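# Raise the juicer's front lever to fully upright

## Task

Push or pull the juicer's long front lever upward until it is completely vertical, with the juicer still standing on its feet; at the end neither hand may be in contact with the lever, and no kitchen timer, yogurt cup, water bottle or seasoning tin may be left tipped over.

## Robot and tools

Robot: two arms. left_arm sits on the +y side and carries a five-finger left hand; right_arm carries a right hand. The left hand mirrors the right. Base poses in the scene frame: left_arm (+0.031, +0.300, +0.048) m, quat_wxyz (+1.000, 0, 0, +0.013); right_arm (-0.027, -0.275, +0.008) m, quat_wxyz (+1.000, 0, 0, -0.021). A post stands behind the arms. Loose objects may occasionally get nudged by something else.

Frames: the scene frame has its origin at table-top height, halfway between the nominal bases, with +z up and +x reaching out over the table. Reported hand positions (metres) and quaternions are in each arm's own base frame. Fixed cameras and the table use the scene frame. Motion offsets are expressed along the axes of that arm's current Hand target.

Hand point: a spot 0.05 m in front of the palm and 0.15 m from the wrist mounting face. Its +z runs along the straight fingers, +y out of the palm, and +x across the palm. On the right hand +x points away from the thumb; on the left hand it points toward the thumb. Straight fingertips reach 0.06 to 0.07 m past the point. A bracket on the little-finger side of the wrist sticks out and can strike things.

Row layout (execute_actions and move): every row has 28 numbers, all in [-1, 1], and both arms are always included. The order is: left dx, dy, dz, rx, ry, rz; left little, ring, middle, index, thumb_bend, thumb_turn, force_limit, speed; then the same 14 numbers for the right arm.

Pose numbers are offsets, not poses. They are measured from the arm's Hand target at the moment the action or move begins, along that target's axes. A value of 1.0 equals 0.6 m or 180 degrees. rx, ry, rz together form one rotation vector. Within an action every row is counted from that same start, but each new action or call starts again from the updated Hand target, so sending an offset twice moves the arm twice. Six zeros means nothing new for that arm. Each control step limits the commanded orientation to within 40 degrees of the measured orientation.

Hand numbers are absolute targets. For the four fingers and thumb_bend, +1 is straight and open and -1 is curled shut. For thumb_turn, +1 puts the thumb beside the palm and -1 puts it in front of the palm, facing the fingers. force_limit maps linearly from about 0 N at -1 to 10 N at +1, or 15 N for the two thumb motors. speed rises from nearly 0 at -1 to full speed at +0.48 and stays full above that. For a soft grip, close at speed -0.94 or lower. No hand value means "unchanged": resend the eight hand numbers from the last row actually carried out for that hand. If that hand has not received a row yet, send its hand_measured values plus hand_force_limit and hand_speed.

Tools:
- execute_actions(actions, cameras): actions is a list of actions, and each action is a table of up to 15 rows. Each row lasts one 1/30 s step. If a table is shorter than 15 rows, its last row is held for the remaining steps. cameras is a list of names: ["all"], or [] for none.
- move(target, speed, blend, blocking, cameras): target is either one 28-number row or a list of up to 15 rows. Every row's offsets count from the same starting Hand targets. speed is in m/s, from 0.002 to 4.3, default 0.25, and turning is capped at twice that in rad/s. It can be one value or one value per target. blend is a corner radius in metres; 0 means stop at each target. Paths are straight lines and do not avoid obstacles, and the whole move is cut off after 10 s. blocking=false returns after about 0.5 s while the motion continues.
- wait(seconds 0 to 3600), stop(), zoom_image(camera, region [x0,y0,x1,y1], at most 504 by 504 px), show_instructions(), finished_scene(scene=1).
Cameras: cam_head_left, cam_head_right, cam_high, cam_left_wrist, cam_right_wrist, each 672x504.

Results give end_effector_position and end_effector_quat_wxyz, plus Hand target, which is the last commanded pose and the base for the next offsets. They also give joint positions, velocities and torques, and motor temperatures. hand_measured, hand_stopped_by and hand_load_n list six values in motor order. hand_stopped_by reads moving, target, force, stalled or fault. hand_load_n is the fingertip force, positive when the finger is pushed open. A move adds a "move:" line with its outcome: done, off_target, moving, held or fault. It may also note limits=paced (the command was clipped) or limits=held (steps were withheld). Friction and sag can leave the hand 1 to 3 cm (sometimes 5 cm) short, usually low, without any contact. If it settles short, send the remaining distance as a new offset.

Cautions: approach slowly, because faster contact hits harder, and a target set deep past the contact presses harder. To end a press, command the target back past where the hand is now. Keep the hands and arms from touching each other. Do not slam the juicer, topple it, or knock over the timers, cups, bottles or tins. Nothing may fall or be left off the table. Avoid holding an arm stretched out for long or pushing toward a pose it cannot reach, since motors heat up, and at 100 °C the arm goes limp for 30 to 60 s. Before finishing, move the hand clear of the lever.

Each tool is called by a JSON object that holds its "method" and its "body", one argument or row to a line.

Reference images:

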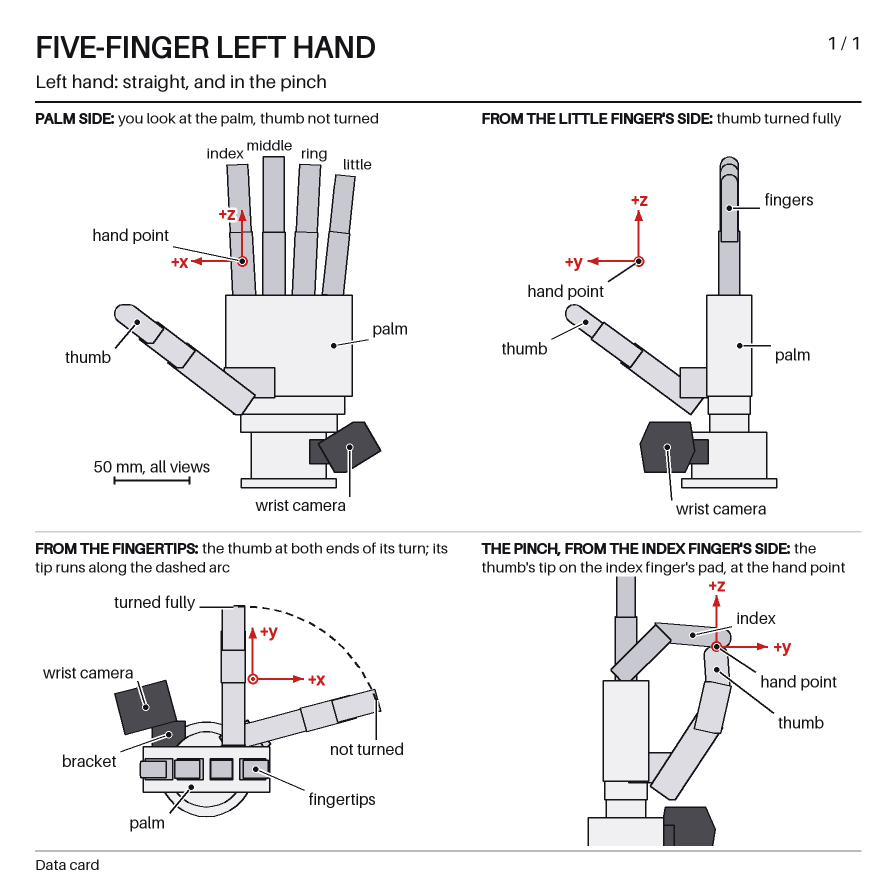

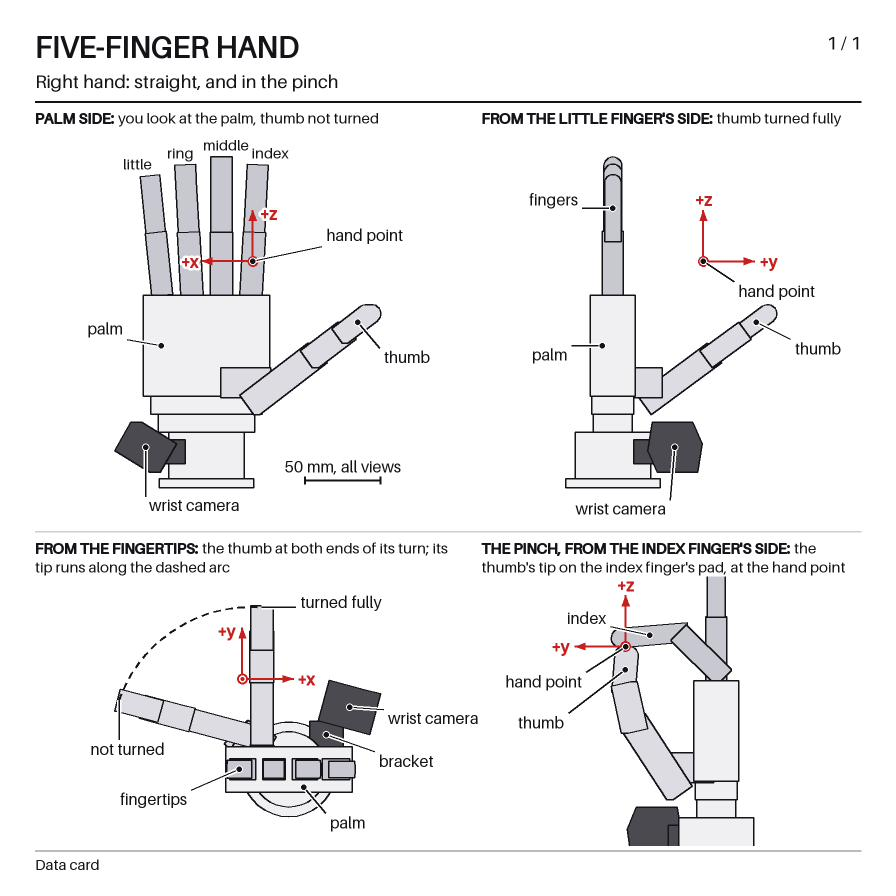

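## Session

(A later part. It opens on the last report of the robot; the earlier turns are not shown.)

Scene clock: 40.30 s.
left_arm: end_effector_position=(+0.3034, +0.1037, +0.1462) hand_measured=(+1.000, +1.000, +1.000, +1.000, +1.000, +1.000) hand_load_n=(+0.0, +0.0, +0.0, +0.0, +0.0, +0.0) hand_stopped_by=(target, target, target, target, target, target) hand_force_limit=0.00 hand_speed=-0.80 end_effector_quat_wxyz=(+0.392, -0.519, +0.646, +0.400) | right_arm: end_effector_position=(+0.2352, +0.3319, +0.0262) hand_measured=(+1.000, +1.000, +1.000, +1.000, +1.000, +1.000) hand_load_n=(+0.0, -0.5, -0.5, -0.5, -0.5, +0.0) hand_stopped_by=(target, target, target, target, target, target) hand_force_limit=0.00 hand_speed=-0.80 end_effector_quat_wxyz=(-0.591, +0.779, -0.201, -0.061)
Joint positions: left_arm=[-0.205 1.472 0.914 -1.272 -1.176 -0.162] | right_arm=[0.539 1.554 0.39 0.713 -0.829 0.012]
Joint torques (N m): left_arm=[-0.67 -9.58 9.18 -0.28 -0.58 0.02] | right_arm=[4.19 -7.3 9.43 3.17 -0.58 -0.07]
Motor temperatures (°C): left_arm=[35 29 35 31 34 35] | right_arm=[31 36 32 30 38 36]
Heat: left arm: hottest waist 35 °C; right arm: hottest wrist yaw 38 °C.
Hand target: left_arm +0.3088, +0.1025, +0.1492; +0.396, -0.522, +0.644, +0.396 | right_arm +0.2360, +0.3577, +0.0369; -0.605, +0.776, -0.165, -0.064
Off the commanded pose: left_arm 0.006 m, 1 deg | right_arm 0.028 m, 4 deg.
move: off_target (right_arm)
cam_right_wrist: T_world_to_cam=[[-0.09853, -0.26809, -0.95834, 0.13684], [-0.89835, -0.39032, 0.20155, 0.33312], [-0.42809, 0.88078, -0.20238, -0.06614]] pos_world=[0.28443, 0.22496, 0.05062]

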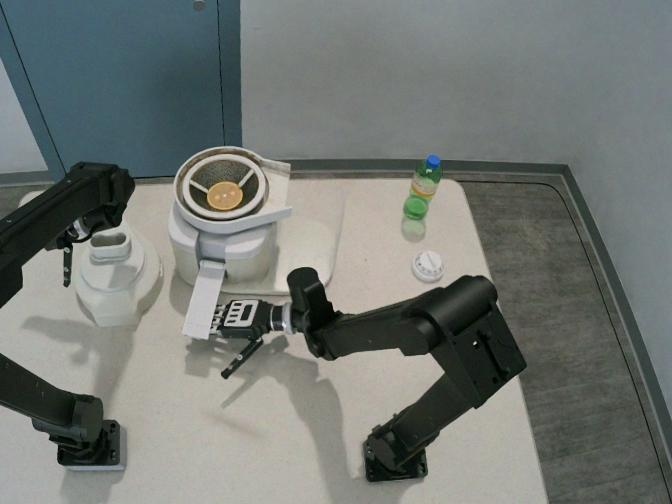

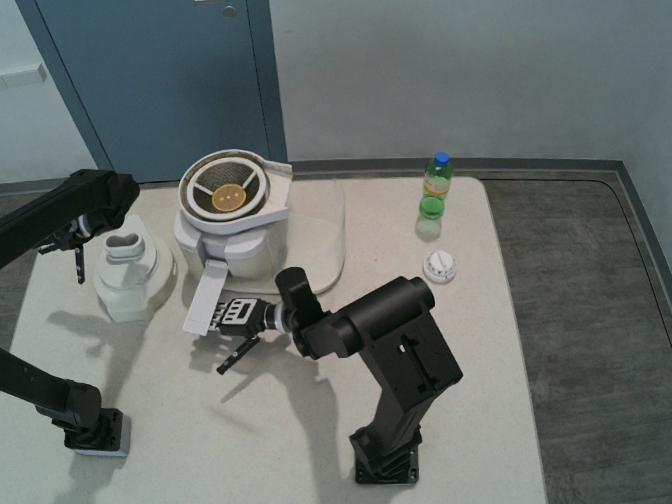

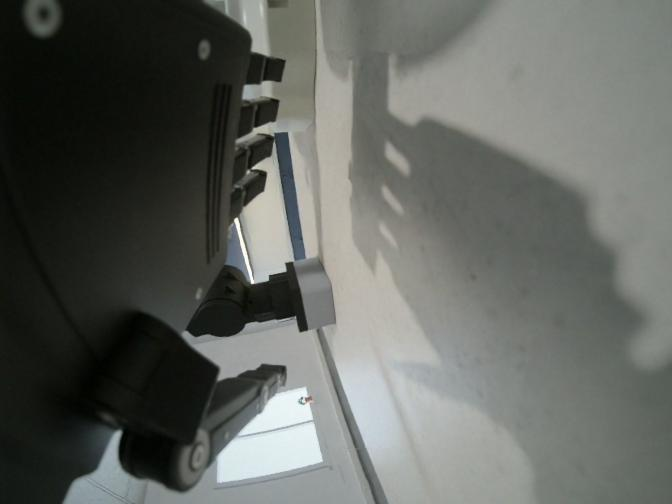

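{"method": "move", "body": {
  "target": [0,0,0,0,0,0,1,1,1,1,1,1,0,-0.8,0.0207,0.0312,-0.0893,0,0,0,1,1,1,1,1,1,0,-0.8],
  "speed": 0.1,
  "cameras": ["cam_head_left","cam_head_right","cam_high"]
}}

{"method": "zoom_image", "body": {
  "camera": "cam_head_left",
  "region": [170, 220, 290, 350]
}}

{"method": "zoom_image", "body": {
  "camera": "cam_head_right",
  "region": [170, 220, 290, 350]
}}

Scene clock: 41.97 s.
left_arm: end_effector_position=(+0.3034, +0.1037, +0.1462) hand_measured=(+1.000, +1.000, +1.000, +1.000, +1.000, +1.000) hand_load_n=(+0.0, +0.0, +0.0, +0.0, +0.5, +0.0) hand_stopped_by=(target, target, target, target, target, target) hand_force_limit=0.00 hand_speed=-0.80 end_effector_quat_wxyz=(+0.392, -0.519, +0.646, +0.400) | right_arm: end_effector_position=(+0.2349, +0.3029, +0.0284) hand_measured=(+1.000, +1.000, +1.000, +1.000, +1.000, +1.000) hand_load_n=(+0.0, +0.0, +0.0, -0.5, +0.0, -0.5) hand_stopped_by=(target, target, target, target, target, target) hand_force_limit=0.00 hand_speed=-0.80 end_effector_quat_wxyz=(-0.605, +0.776, -0.165, -0.067)
Joint positions: left_arm=[-0.205 1.472 0.914 -1.272 -1.176 -0.162] | right_arm=[0.437 1.542 0.37 0.689 -0.979 -0.09]
Joint torques (N m): left_arm=[-0.56 -9.7 9.21 -0.34 -0.55 0.04] | right_arm=[-0.21 -8.88 5.49 1.29 -0.51 -0.21]
Heat: left arm: hottest waist 35 °C; right arm: hottest wrist yaw 38 °C.
Hand target: left_arm +0.3088, +0.1025, +0.1492; +0.396, -0.522, +0.644, +0.396 | right_arm +0.2361, +0.3000, +0.0299; -0.605, +0.776, -0.165, -0.064
Off the commanded pose: left_arm 0.006 m, 1 deg | right_arm 0.003 m, 0 deg.
move: done

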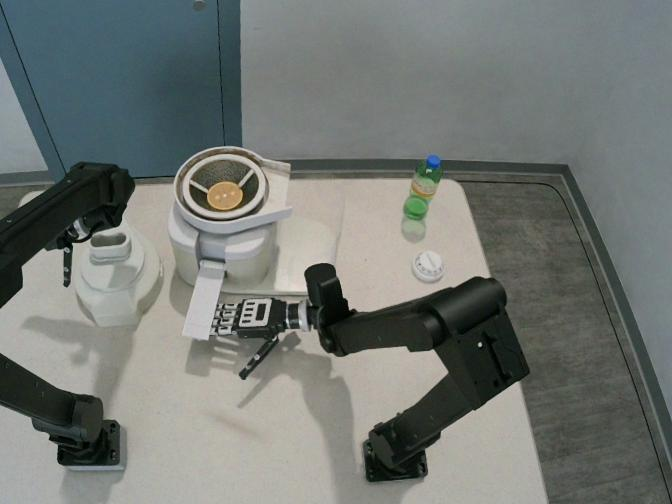

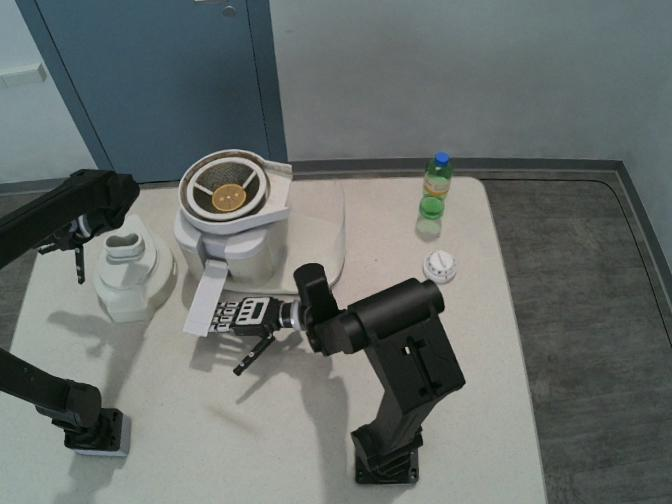

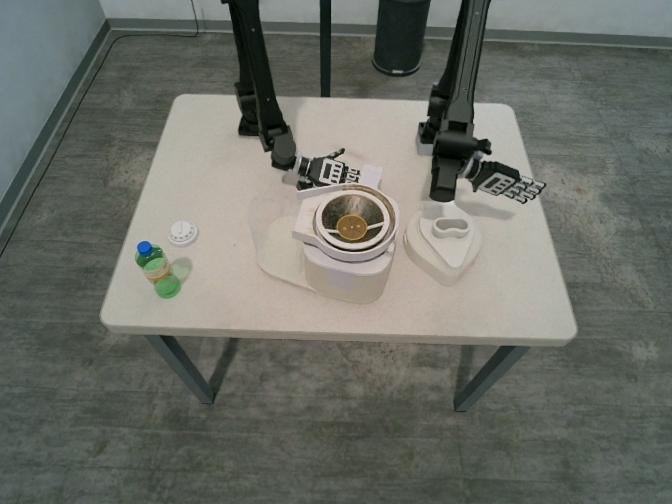

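Scaled by 3.877 from the camera's image (finer frame: 960x720).

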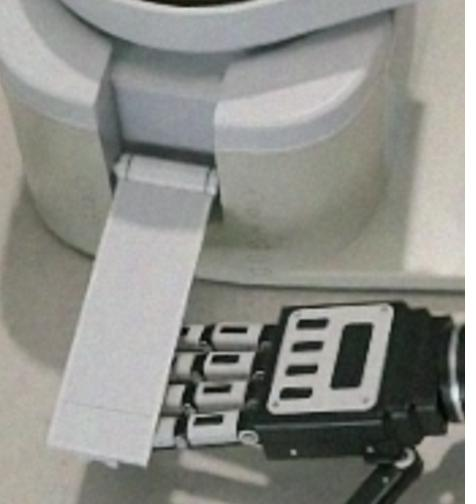

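Scaled by 3.877 from the camera's image (finer frame: 960x720).

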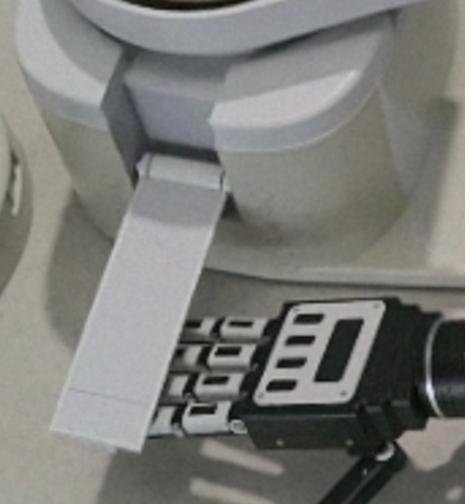

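{"method": "move", "body": {
  "target": [
    [0,0,0,0,0,0,1,1,1,1,1,1,0,-0.8,0.0275,0.0313,0.0068,0.0045,0.0194,-0.0502,1,1,1,1,1,1,0,-0.8],
    [0,0,0,0,0,0,1,1,1,1,1,1,0,-0.8,0.0242,-0.0037,0.135,0.0045,0.0194,-0.0502,1,1,1,1,1,1,0,-0.8]
  ],
  "speed": 0.08,
  "blend": [0.01,0],
  "cameras": ["cam_head_left","cam_head_right","cam_high"]
}}

{"method": "zoom_image", "body": {
  "camera": "cam_head_left",
  "region": [160, 220, 290, 360]
}}

{"method": "zoom_image", "body": {
  "camera": "cam_head_right",
  "region": [160, 220, 290, 360]
}}

Scene clock: 46.00 s.
left_arm: end_effector_position=(+0.3034, +0.1037, +0.1462) hand_measured=(+1.000, +1.000, +1.000, +1.000, +1.000, +1.000) hand_load_n=(+0.0, +0.0, +0.0, +0.0, +0.0, +0.0) hand_stopped_by=(target, target, target, target, target, target) hand_force_limit=0.00 hand_speed=-0.80 end_effector_quat_wxyz=(+0.392, -0.519, +0.646, +0.400) | right_arm: end_effector_position=(+0.2476, +0.3397, -0.0092) hand_measured=(+1.000, +1.000, +1.000, +1.000, +1.000, +1.000) hand_load_n=(+0.0, +0.0, -0.5, +0.0, +0.0, -0.5) hand_stopped_by=(target, target, target, target, target, target) hand_force_limit=0.00 hand_speed=-0.80 end_effector_quat_wxyz=(-0.586, +0.795, -0.155, +0.009)
Joint positions: left_arm=[-0.205 1.472 0.914 -1.272 -1.176 -0.162] | right_arm=[0.586 1.673 0.389 0.851 -0.728 -0.122]
Joint torques (N m): left_arm=[-0.73 -9.64 9.1 -0.29 -0.57 0.03] | right_arm=[4.13 -7.77 10.52 3.18 -0.48 0.08]
Heat: left arm: hottest elbow 35 °C; right arm: hottest wrist yaw 38 °C.
Hand target: left_arm +0.3088, +0.1025, +0.1492; +0.396, -0.522, +0.644, +0.396 | right_arm +0.2586, +0.3757, +0.0066; -0.608, +0.784, -0.122, +0.009
Off the commanded pose: left_arm 0.006 m, 1 deg | right_arm 0.041 m, 5 deg.
move: off_target (right_arm)

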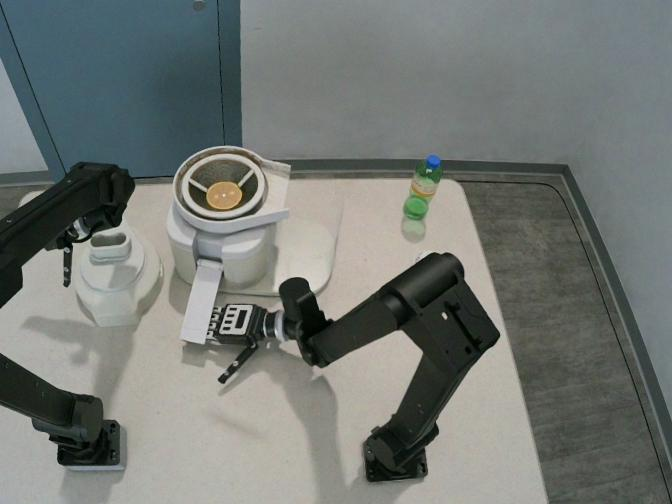

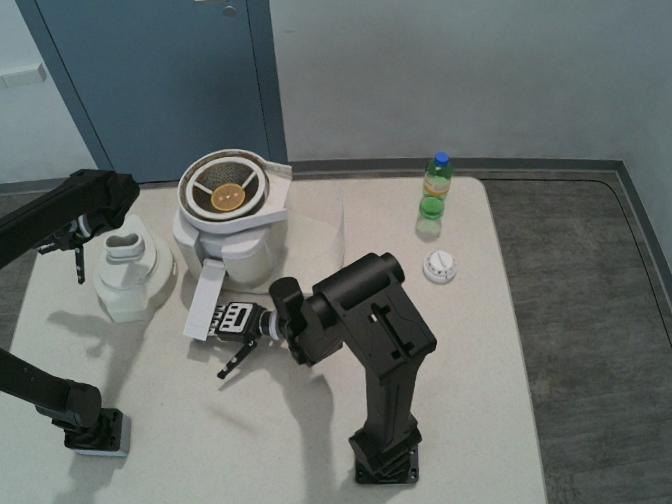

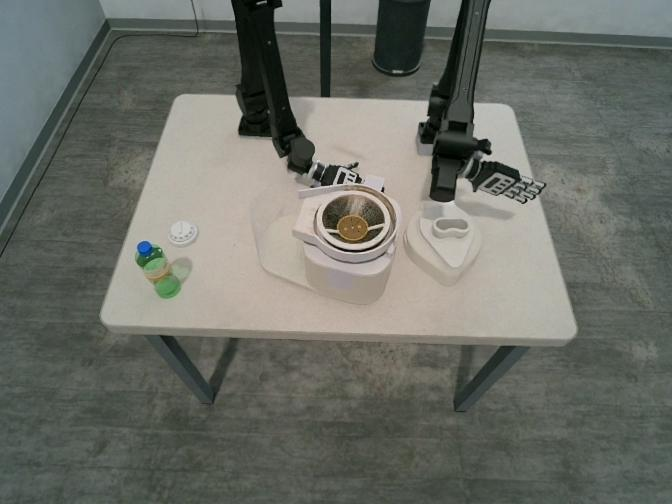

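Scaled by 3.600 from the camera's image (finer frame: 960x720).

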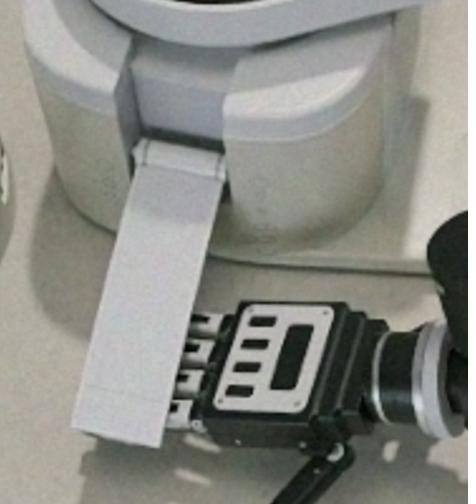

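Scaled by 3.600 from the camera's image (finer frame: 960x720).

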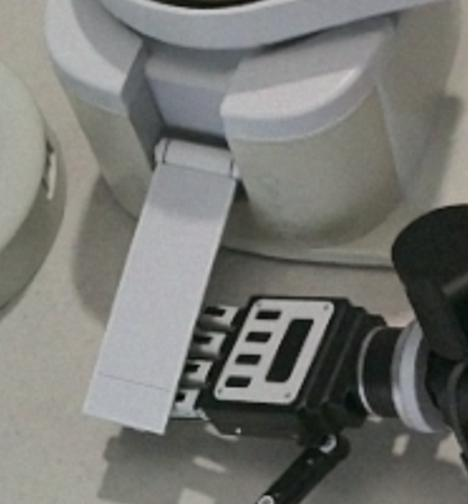

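{"method": "move", "body": {
  "target": [0,0,0,0,0,0,1,1,1,1,1,1,0,-0.8,0,0,-0.13,0,0,0,1,1,1,1,1,1,0,-0.8],
  "speed": 0.1,
  "cameras": ["cam_head_left","cam_head_right","cam_right_wrist"]
}}

{"method": "zoom_image", "body": {
  "camera": "cam_head_left",
  "region": [160, 220, 290, 360]
}}

{"method": "zoom_image", "body": {
  "camera": "cam_head_right",
  "region": [160, 220, 290, 360]
}}

Scene clock: 48.07 s.
left_arm: end_effector_position=(+0.3034, +0.1037, +0.1462) hand_measured=(+1.000, +1.000, +1.000, +1.000, +1.000, +1.000) hand_load_n=(+0.0, +0.0, +0.0, +0.0, +0.0, +0.0) hand_stopped_by=(target, target, target, target, target, target) hand_force_limit=0.00 hand_speed=-0.80 end_effector_quat_wxyz=(+0.392, -0.519, +0.646, +0.400) | right_arm: end_effector_position=(+0.2447, +0.3045, +0.0255) hand_measured=(+1.000, +1.000, +1.000, +1.000, +1.000, +1.000) hand_load_n=(+0.0, +0.0, +0.0, -0.5, +0.0, -0.5) hand_stopped_by=(target, target, target, target, target, target) hand_force_limit=0.00 hand_speed=-0.80 end_effector_quat_wxyz=(-0.609, +0.784, -0.122, +0.005)
Joint positions: left_arm=[-0.205 1.472 0.914 -1.272 -1.176 -0.162] | right_arm=[0.464 1.52 0.345 0.748 -0.898 -0.196]
Joint torques (N m): left_arm=[-0.44 -9.64 9.13 -0.29 -0.56 0.05] | right_arm=[-0.26 -8.7 5.48 1.42 -0.44 -0.2]
Heat: left arm: hottest elbow 35 °C; right arm: hottest wrist yaw 38 °C.
Hand target: left_arm +0.3088, +0.1025, +0.1492; +0.396, -0.522, +0.644, +0.396 | right_arm +0.2458, +0.3015, +0.0268; -0.609, +0.784, -0.122, +0.009
Off the commanded pose: left_arm 0.006 m, 1 deg | right_arm 0.004 m, 0 deg.
move: done
cam_right_wrist: T_world_to_cam=[[0.10991, -0.26238, -0.95869, 0.07711], [-0.90209, -0.4313, 0.01462, 0.34927], [-0.41731, 0.86321, -0.28409, -0.03329]] pos_world=[0.2927, 0.19961, 0.05936]

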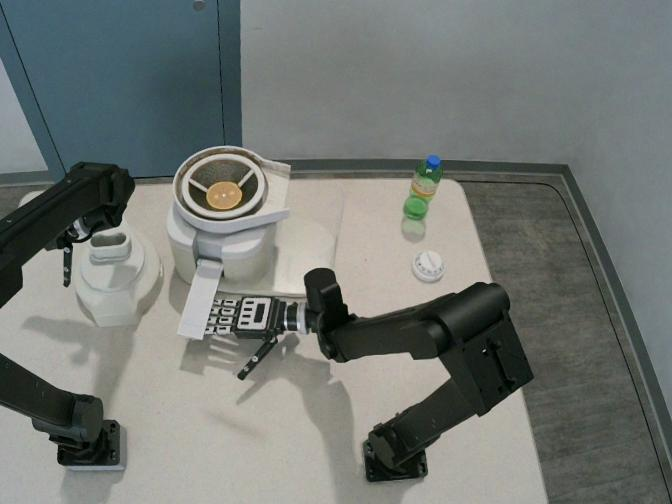

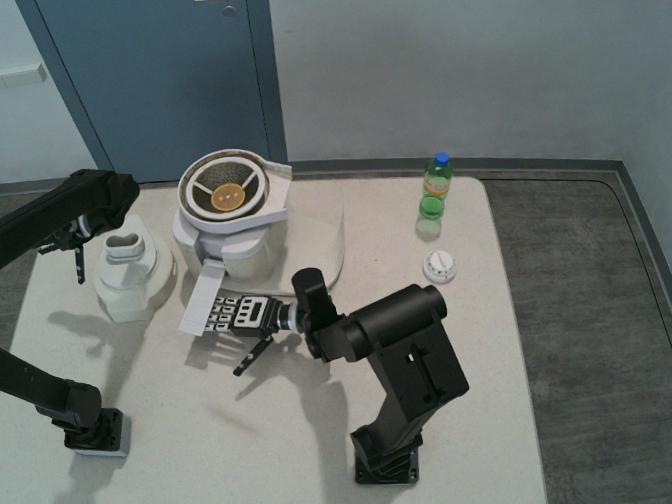

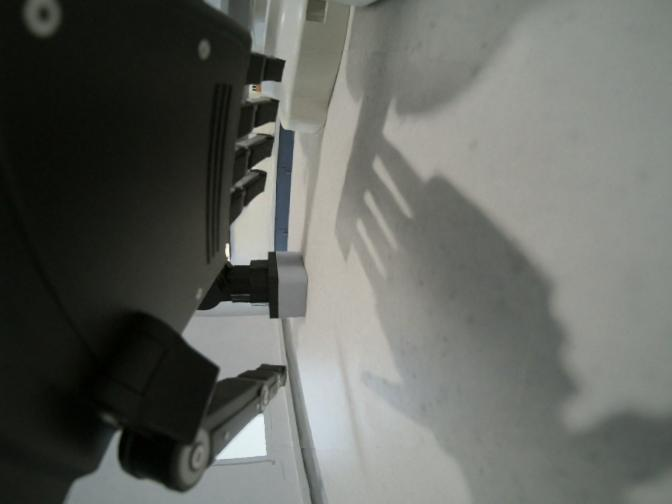

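Scaled by 3.600 from the camera's image (finer frame: 960x720).

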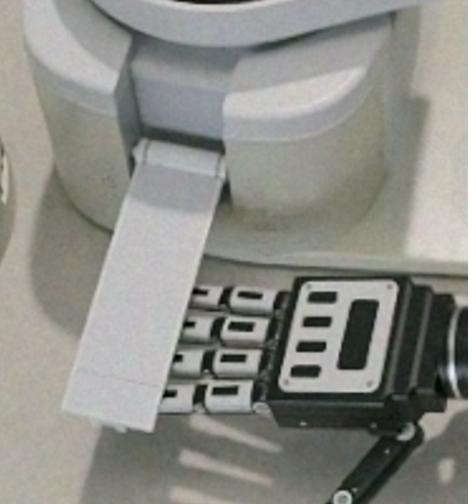

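Scaled by 3.600 from the camera's image (finer frame: 960x720).

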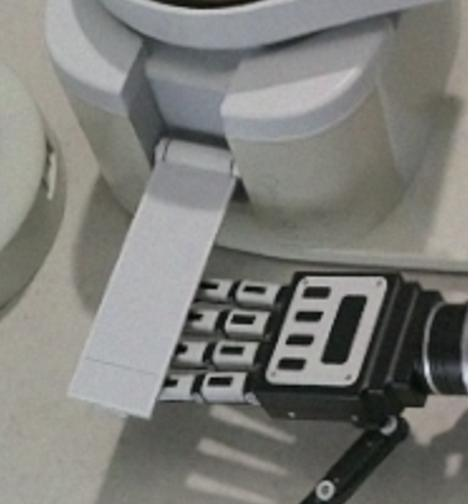

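{"method": "move", "body": {
  "target": [
    [0,0,0,0,0,0,1,1,1,1,1,1,0,-0.8,-0.0203,-0.0137,0.0495,0,0,0.011,1,1,1,1,1,1,0,-0.8],
    [0,0,0,0,0,0,1,1,1,1,1,1,0,-0.8,-0.0522,-0.0848,0.0317,0,0,0.0944,1,1,1,1,1,1,0,-0.8]
  ],
  "speed": 0.08,
  "blend": [0.005,0],
  "cameras": ["cam_head_left","cam_head_right","cam_right_wrist"]
}}

{"method": "zoom_image", "body": {
  "camera": "cam_head_left",
  "region": [160, 220, 290, 360]
}}

{"method": "zoom_image", "body": {
  "camera": "cam_head_right",
  "region": [160, 220, 290, 360]
}}

Scene clock: 52.00 s.
left_arm: end_effector_position=(+0.3034, +0.1037, +0.1462) hand_measured=(+1.000, +1.000, +1.000, +1.000, +1.000, +1.000) hand_load_n=(+0.0, +0.0, +0.0, +0.0, +0.0, +0.0) hand_stopped_by=(target, target, target, target, target, target) hand_force_limit=0.00 hand_speed=-0.80 end_effector_quat_wxyz=(+0.392, -0.519, +0.646, +0.400) | right_arm: end_effector_position=(+0.2185, +0.3290, +0.0618) hand_measured=(+1.000, +1.000, +1.000, +1.000, +1.000, +1.000) hand_load_n=(+0.0, +0.0, +0.0, -0.5, +0.0, -0.5) hand_stopped_by=(target, target, target, target, target, target) hand_force_limit=0.00 hand_speed=-0.80 end_effector_quat_wxyz=(-0.595, +0.761, -0.244, -0.085)
Joint positions: left_arm=[-0.205 1.472 0.914 -1.272 -1.176 -0.162] | right_arm=[0.547 1.399 0.355 0.628 -0.812 0.141]
Joint torques (N m): left_arm=[-0.79 -9.64 9.13 -0.31 -0.57 0.03] | right_arm=[0.79 -8.06 9.52 1.47 -0.28 0.01]
Heat: left arm: hottest elbow 35 °C; right arm: hottest wrist yaw 38 °C.
Hand target: left_arm +0.3088, +0.1025, +0.1492; +0.396, -0.522, +0.644, +0.396 | right_arm +0.2278, +0.3375, +0.0747; -0.603, +0.757, -0.237, -0.081
Off the commanded pose: left_arm 0.006 m, 1 deg | right_arm 0.018 m, 1 deg.
move: off_target (right_arm)
cam_right_wrist: T_world_to_cam=[[-0.19473, -0.23153, -0.95314, 0.17722], [-0.8941, -0.35768, 0.26955, 0.29395], [-0.40333, 0.90469, -0.13736, -0.08085]] pos_world=[0.26472, 0.21932, 0.07858]

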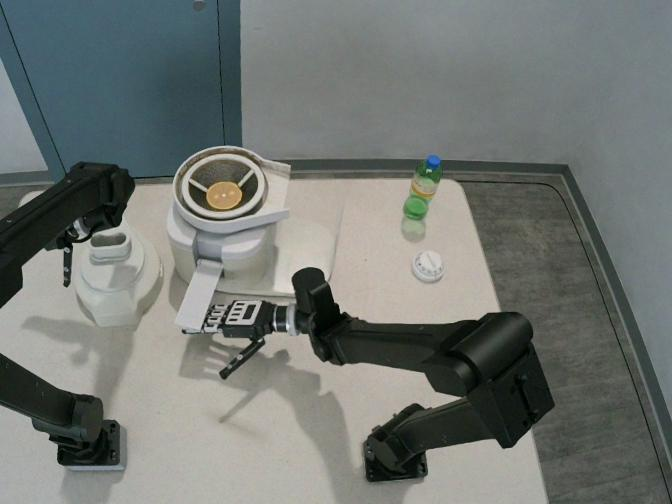

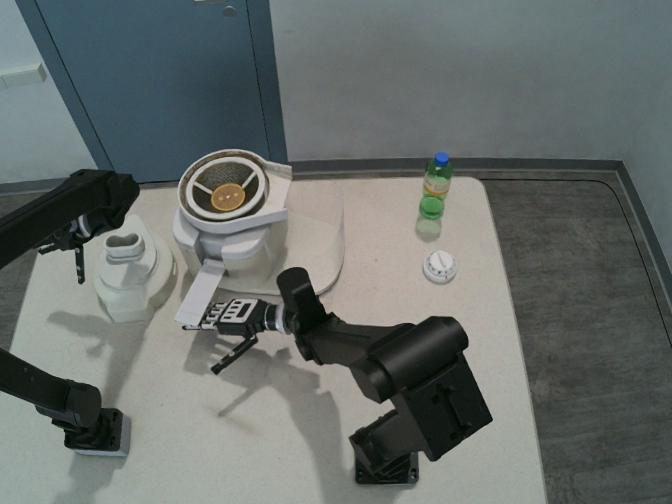

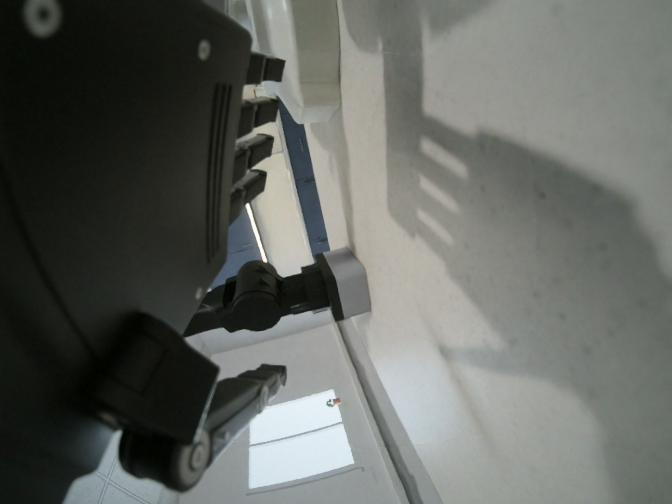

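Scaled by 3.600 from the camera's image (finer frame: 960x720).

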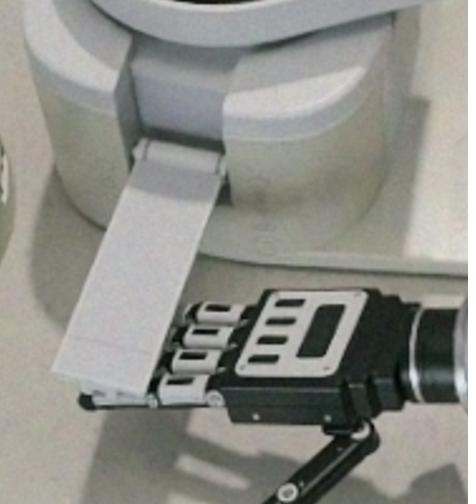

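Scaled by 3.600 from the camera's image (finer frame: 960x720).

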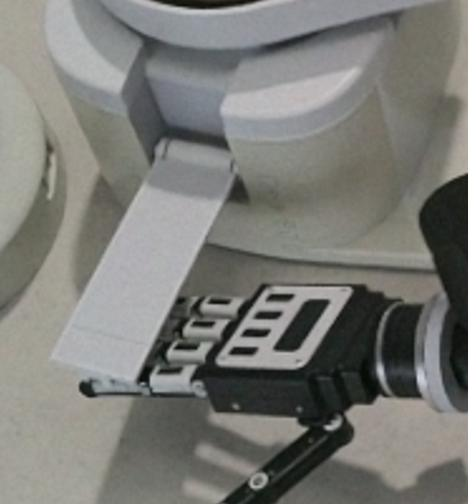

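{"method": "move", "body": {
  "target": [
    [0,0,0,0,0,0,1,1,1,1,1,1,0,-0.8,0.0508,0.0302,0.0208,0,0,-0.0278,1,1,1,1,1,1,0,-0.8],
    [0,0,0,0,0,0,1,1,1,1,1,1,0,-0.8,0.0237,-0.0515,0.0202,0,0,0.0278,1,1,1,1,1,1,0,-0.8]
  ],
  "speed": 0.08,
  "blend": [0.005,0],
  "cameras": ["cam_head_left","cam_head_right","cam_right_wrist"]
}}

{"method": "zoom_image", "body": {
  "camera": "cam_head_left",
  "region": [160, 220, 290, 360]
}}

{"method": "zoom_image", "body": {
  "camera": "cam_head_right",
  "region": [160, 220, 290, 360]
}}

Scene clock: 56.57 s.
left_arm: end_effector_position=(+0.3034, +0.1037, +0.1462) hand_measured=(+1.000, +1.000, +1.000, +1.000, +1.000, +1.000) hand_load_n=(+0.0, +0.0, +0.0, +0.0, +0.0, +0.0) hand_stopped_by=(target, target, target, target, target, target) hand_force_limit=0.00 hand_speed=-0.80 end_effector_quat_wxyz=(+0.392, -0.519, +0.646, +0.400) | right_arm: end_effector_position=(+0.2379, +0.3418, +0.0747) hand_measured=(+1.000, +1.000, +1.000, +1.000, +1.000, +1.000) hand_load_n=(+0.0, +0.0, -0.5, +0.0, +0.0, +0.0) hand_stopped_by=(target, target, target, target, target, target) hand_force_limit=0.00 hand_speed=-0.80 end_effector_quat_wxyz=(-0.586, +0.754, -0.274, -0.118)
Joint positions: left_arm=[-0.205 1.472 0.914 -1.272 -1.176 -0.162] | right_arm=[0.537 1.429 0.439 0.55 -0.834 0.212]
Joint torques (N m): left_arm=[-0.67 -9.7 9.16 -0.31 -0.57 0.03] | right_arm=[-0.09 -8.94 10.97 1.66 -0.22 0.02]
Heat: left arm: hottest elbow 36 °C; right arm: hottest wrist yaw 38 °C.
Hand target: left_arm +0.3088, +0.1025, +0.1492; +0.396, -0.522, +0.644, +0.396 | right_arm +0.2564, +0.3502, +0.0927; -0.599, +0.746, -0.270, -0.107
Off the commanded pose: left_arm 0.006 m, 1 deg | right_arm 0.027 m, 2 deg.
move: off_target (right_arm)
cam_right_wrist: T_world_to_cam=[[-0.28379, -0.2226, -0.93269, 0.21287], [-0.86914, -0.35116, 0.34826, 0.29827], [-0.40504, 0.90947, -0.09382, -0.08738]] pos_world=[0.28425, 0.23159, 0.08647]

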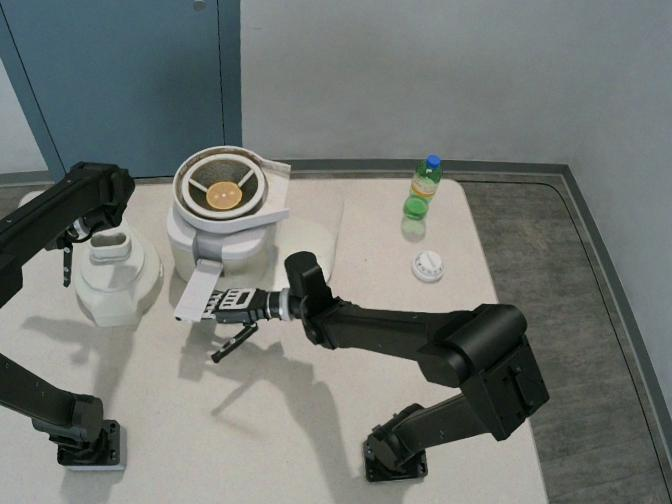

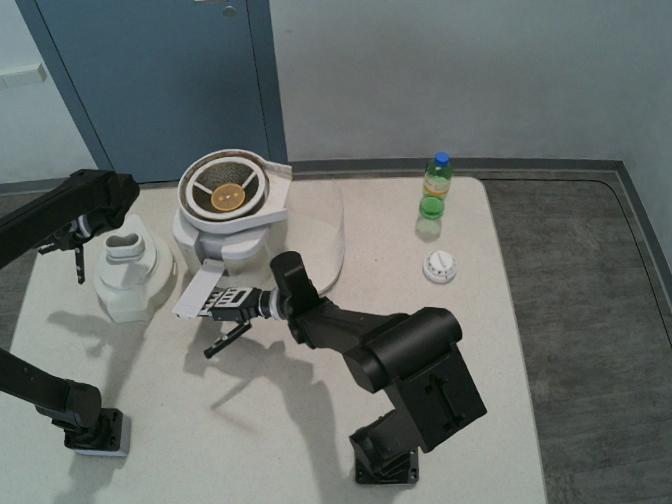

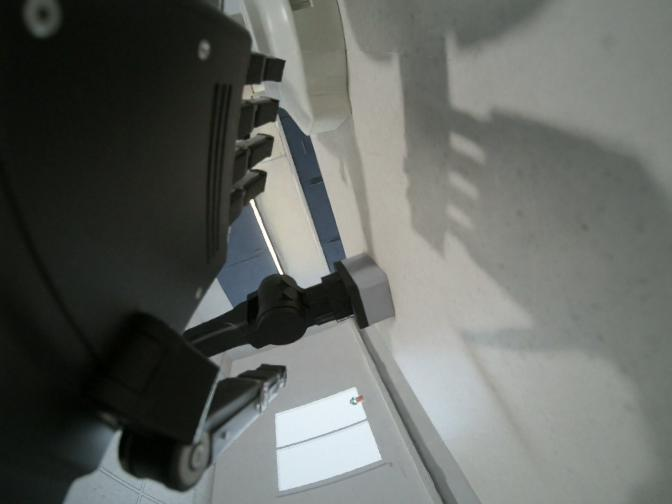

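Scaled by 3.600 from the camera's image (finer frame: 960x720).

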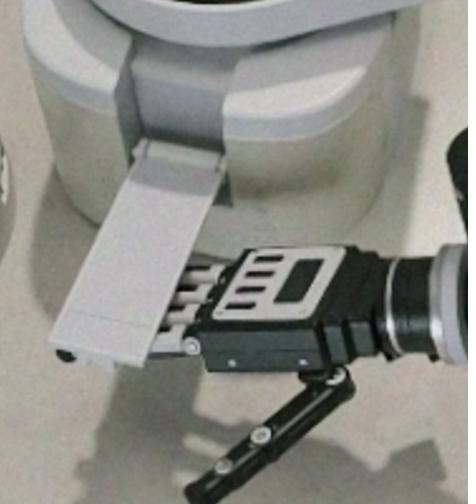

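Scaled by 3.600 from the camera's image (finer frame: 960x720).

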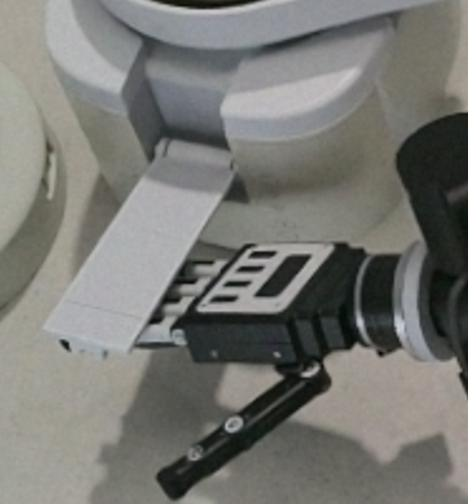

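{"method": "move", "body": {
  "target": [
    [0,0,0,0,0,0,1,1,1,1,1,1,0,-0.8,-0.0203,-0.0683,-0.0142,0,0,0.0833,1,1,1,1,1,1,0,-0.8],
    [0,0,0,0,0,0,1,1,1,1,1,1,0,-0.8,-0.0282,-0.131,-0.0243,0,0,0.1667,1,1,1,1,1,1,0,-0.8]
  ],
  "speed": 0.08,
  "blend": [0.01,0],
  "cameras": ["cam_head_left","cam_head_right","cam_high"]
}}

{"method": "zoom_image", "body": {
  "camera": "cam_head_left",
  "region": [160, 200, 290, 340]
}}

{"method": "zoom_image", "body": {
  "camera": "cam_head_right",
  "region": [160, 200, 290, 340]
}}

Scene clock: 60.97 s.
left_arm: end_effector_position=(+0.3034, +0.1037, +0.1462) hand_measured=(+1.000, +1.000, +1.000, +1.000, +1.000, +1.000) hand_load_n=(+0.0, +0.0, -0.5, +0.0, +0.0, +0.0) hand_stopped_by=(target, target, target, target, target, target) hand_force_limit=0.00 hand_speed=-0.80 end_effector_quat_wxyz=(+0.392, -0.519, +0.646, +0.400) | right_arm: end_effector_position=(+0.2627, +0.3413, +0.1503) hand_measured=(+1.000, +1.000, +1.000, +1.000, +1.000, +1.000) hand_load_n=(+0.0, -0.5, +0.0, -0.5, +0.0, +0.0) hand_stopped_by=(target, target, target, target, target, target) hand_force_limit=0.00 hand_speed=-0.80 end_effector_quat_wxyz=(-0.537, +0.655, -0.459, -0.267)
Joint positions: left_arm=[-0.205 1.472 0.914 -1.272 -1.176 -0.162] | right_arm=[0.456 1.347 0.545 0.328 -0.909 0.688]
Joint torques (N m): left_arm=[-0.62 -9.58 9.16 -0.34 -0.57 0.04] | right_arm=[0.62 -8.23 13.3 1.5 0.05 0.11]
Heat: left arm: hottest elbow 36 °C; right arm: hottest wrist yaw 38 °C.
Hand target: left_arm +0.3088, +0.1025, +0.1492; +0.396, -0.522, +0.644, +0.396 | right_arm +0.2817, +0.3518, +0.1705; -0.551, +0.651, -0.454, -0.259
Off the commanded pose: left_arm 0.006 m, 1 deg | right_arm 0.030 m, 2 deg.
move: off_target (right_arm)

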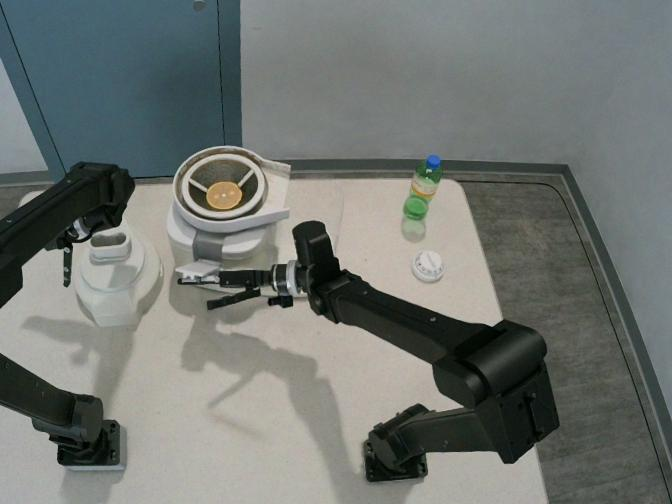

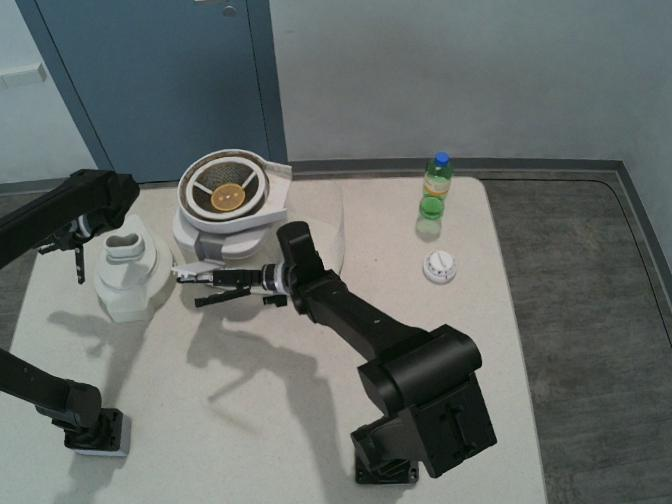

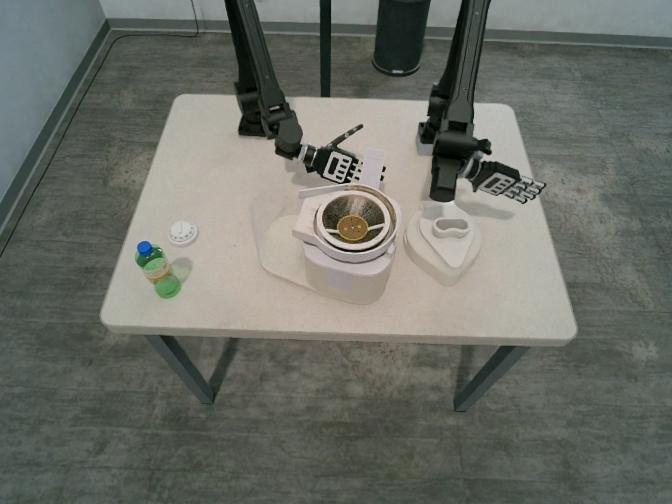

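Scaled by 3.600 from the camera's image (finer frame: 960x720).

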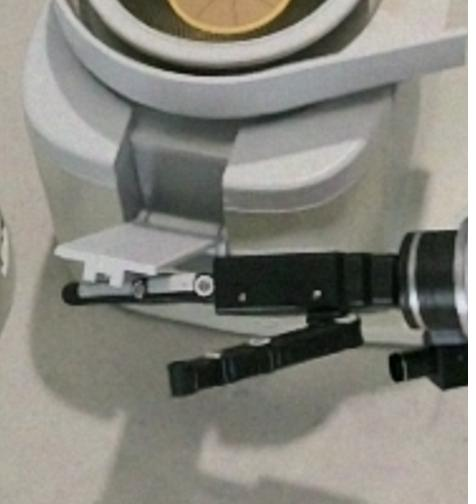

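Scaled by 3.600 from the camera's image (finer frame: 960x720).

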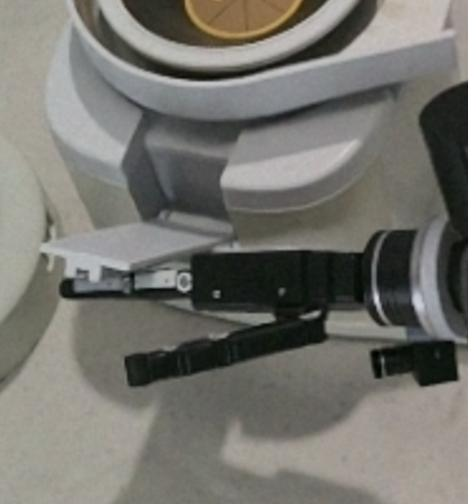

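{"method": "move", "body": {
  "target": [0,0,0,0,0,0,1,1,1,1,1,1,0,-0.8,-0.036,-0.0837,-0.0115,0,0,0.1,1,1,1,1,1,1,0,-0.8],
  "speed": 0.08,
  "cameras": ["cam_head_left","cam_head_right","cam_high"]
}}

{"method": "zoom_image", "body": {
  "camera": "cam_head_left",
  "region": [160, 180, 290, 320]
}}

{"method": "zoom_image", "body": {
  "camera": "cam_high",
  "region": [270, 120, 440, 310]
}}

Scene clock: 64.10 s.
left_arm: end_effector_position=(+0.3034, +0.1037, +0.1462) hand_measured=(+1.000, +1.000, +1.000, +1.000, +1.000, +1.000) hand_load_n=(+0.0, +0.0, +0.0, +0.0, +0.0, +0.0) hand_stopped_by=(target, target, target, target, target, target) hand_force_limit=0.00 hand_speed=-0.80 end_effector_quat_wxyz=(+0.392, -0.519, +0.646, +0.400) | right_arm: end_effector_position=(+0.3014, +0.3383, +0.1955) hand_measured=(+1.000, +1.000, +1.000, +1.000, +1.000, +1.000) hand_load_n=(+0.0, +0.0, +0.0, +0.5, +0.0, +0.0) hand_stopped_by=(target, target, target, target, target, target) hand_force_limit=0.00 hand_speed=-0.80 end_effector_quat_wxyz=(-0.493, +0.569, -0.563, -0.342)
Joint positions: left_arm=[-0.205 1.472 0.914 -1.272 -1.176 -0.162] | right_arm=[0.396 1.347 0.64 0.21 -0.941 0.974]
Joint torques (N m): left_arm=[-0.67 -9.82 9.11 -0.38 -0.56 0.02] | right_arm=[1.38 -7.77 14.19 1.61 -0.43 0.04]
Heat: left arm: hottest elbow 36 °C; right arm: hottest wrist yaw 38 °C.
Hand target: left_arm +0.3088, +0.1025, +0.1492; +0.396, -0.522, +0.644, +0.396 | right_arm +0.3148, +0.3509, +0.2145; -0.504, +0.572, -0.550, -0.342
Off the commanded pose: left_arm 0.006 m, 1 deg | right_arm 0.026 m, 2 deg.
move: off_target (right_arm)

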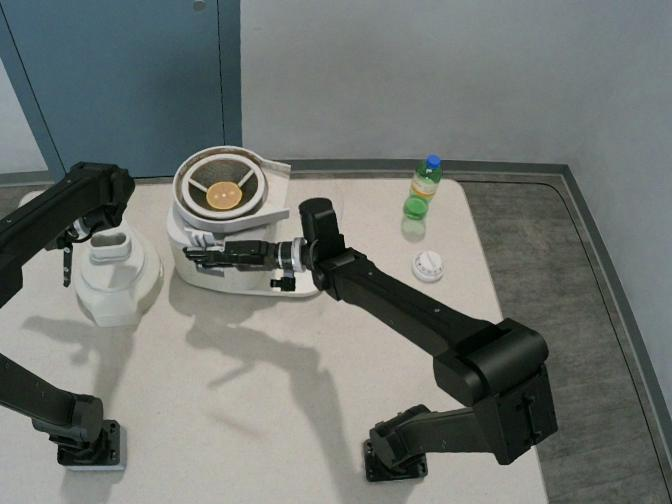

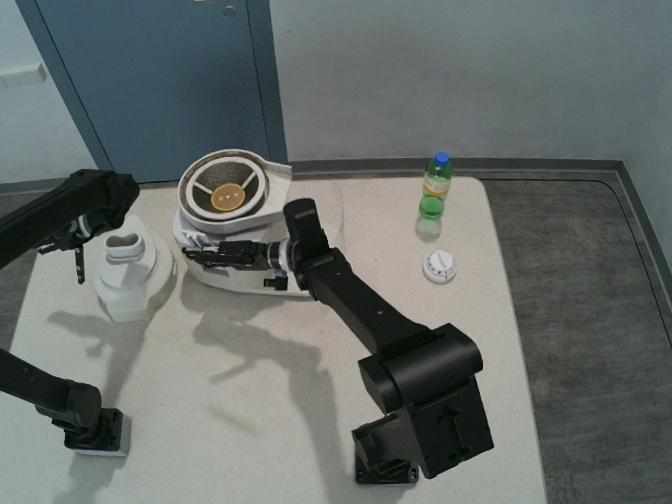

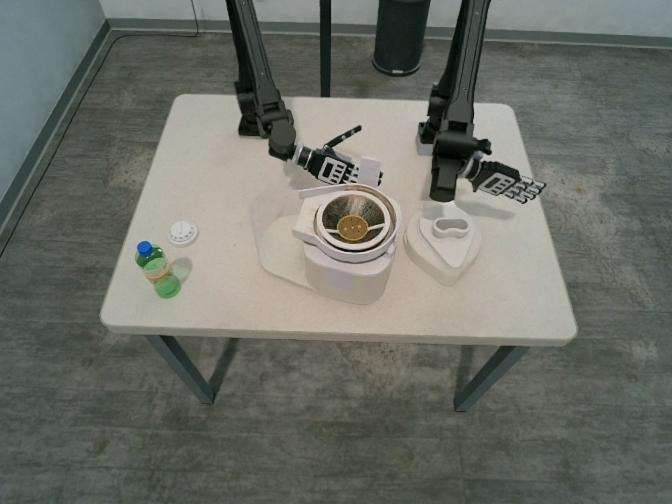

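Scaled by 3.600 from the camera's image (finer frame: 960x720).

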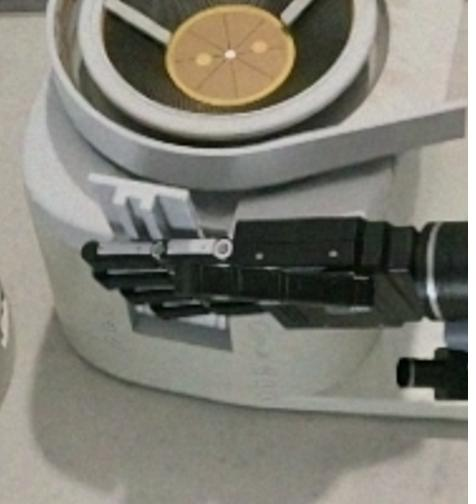

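Scaled by 2.653 from the camera's image (finer frame: 960x720).

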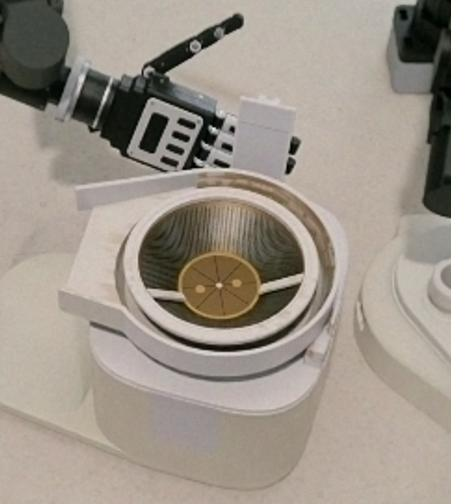

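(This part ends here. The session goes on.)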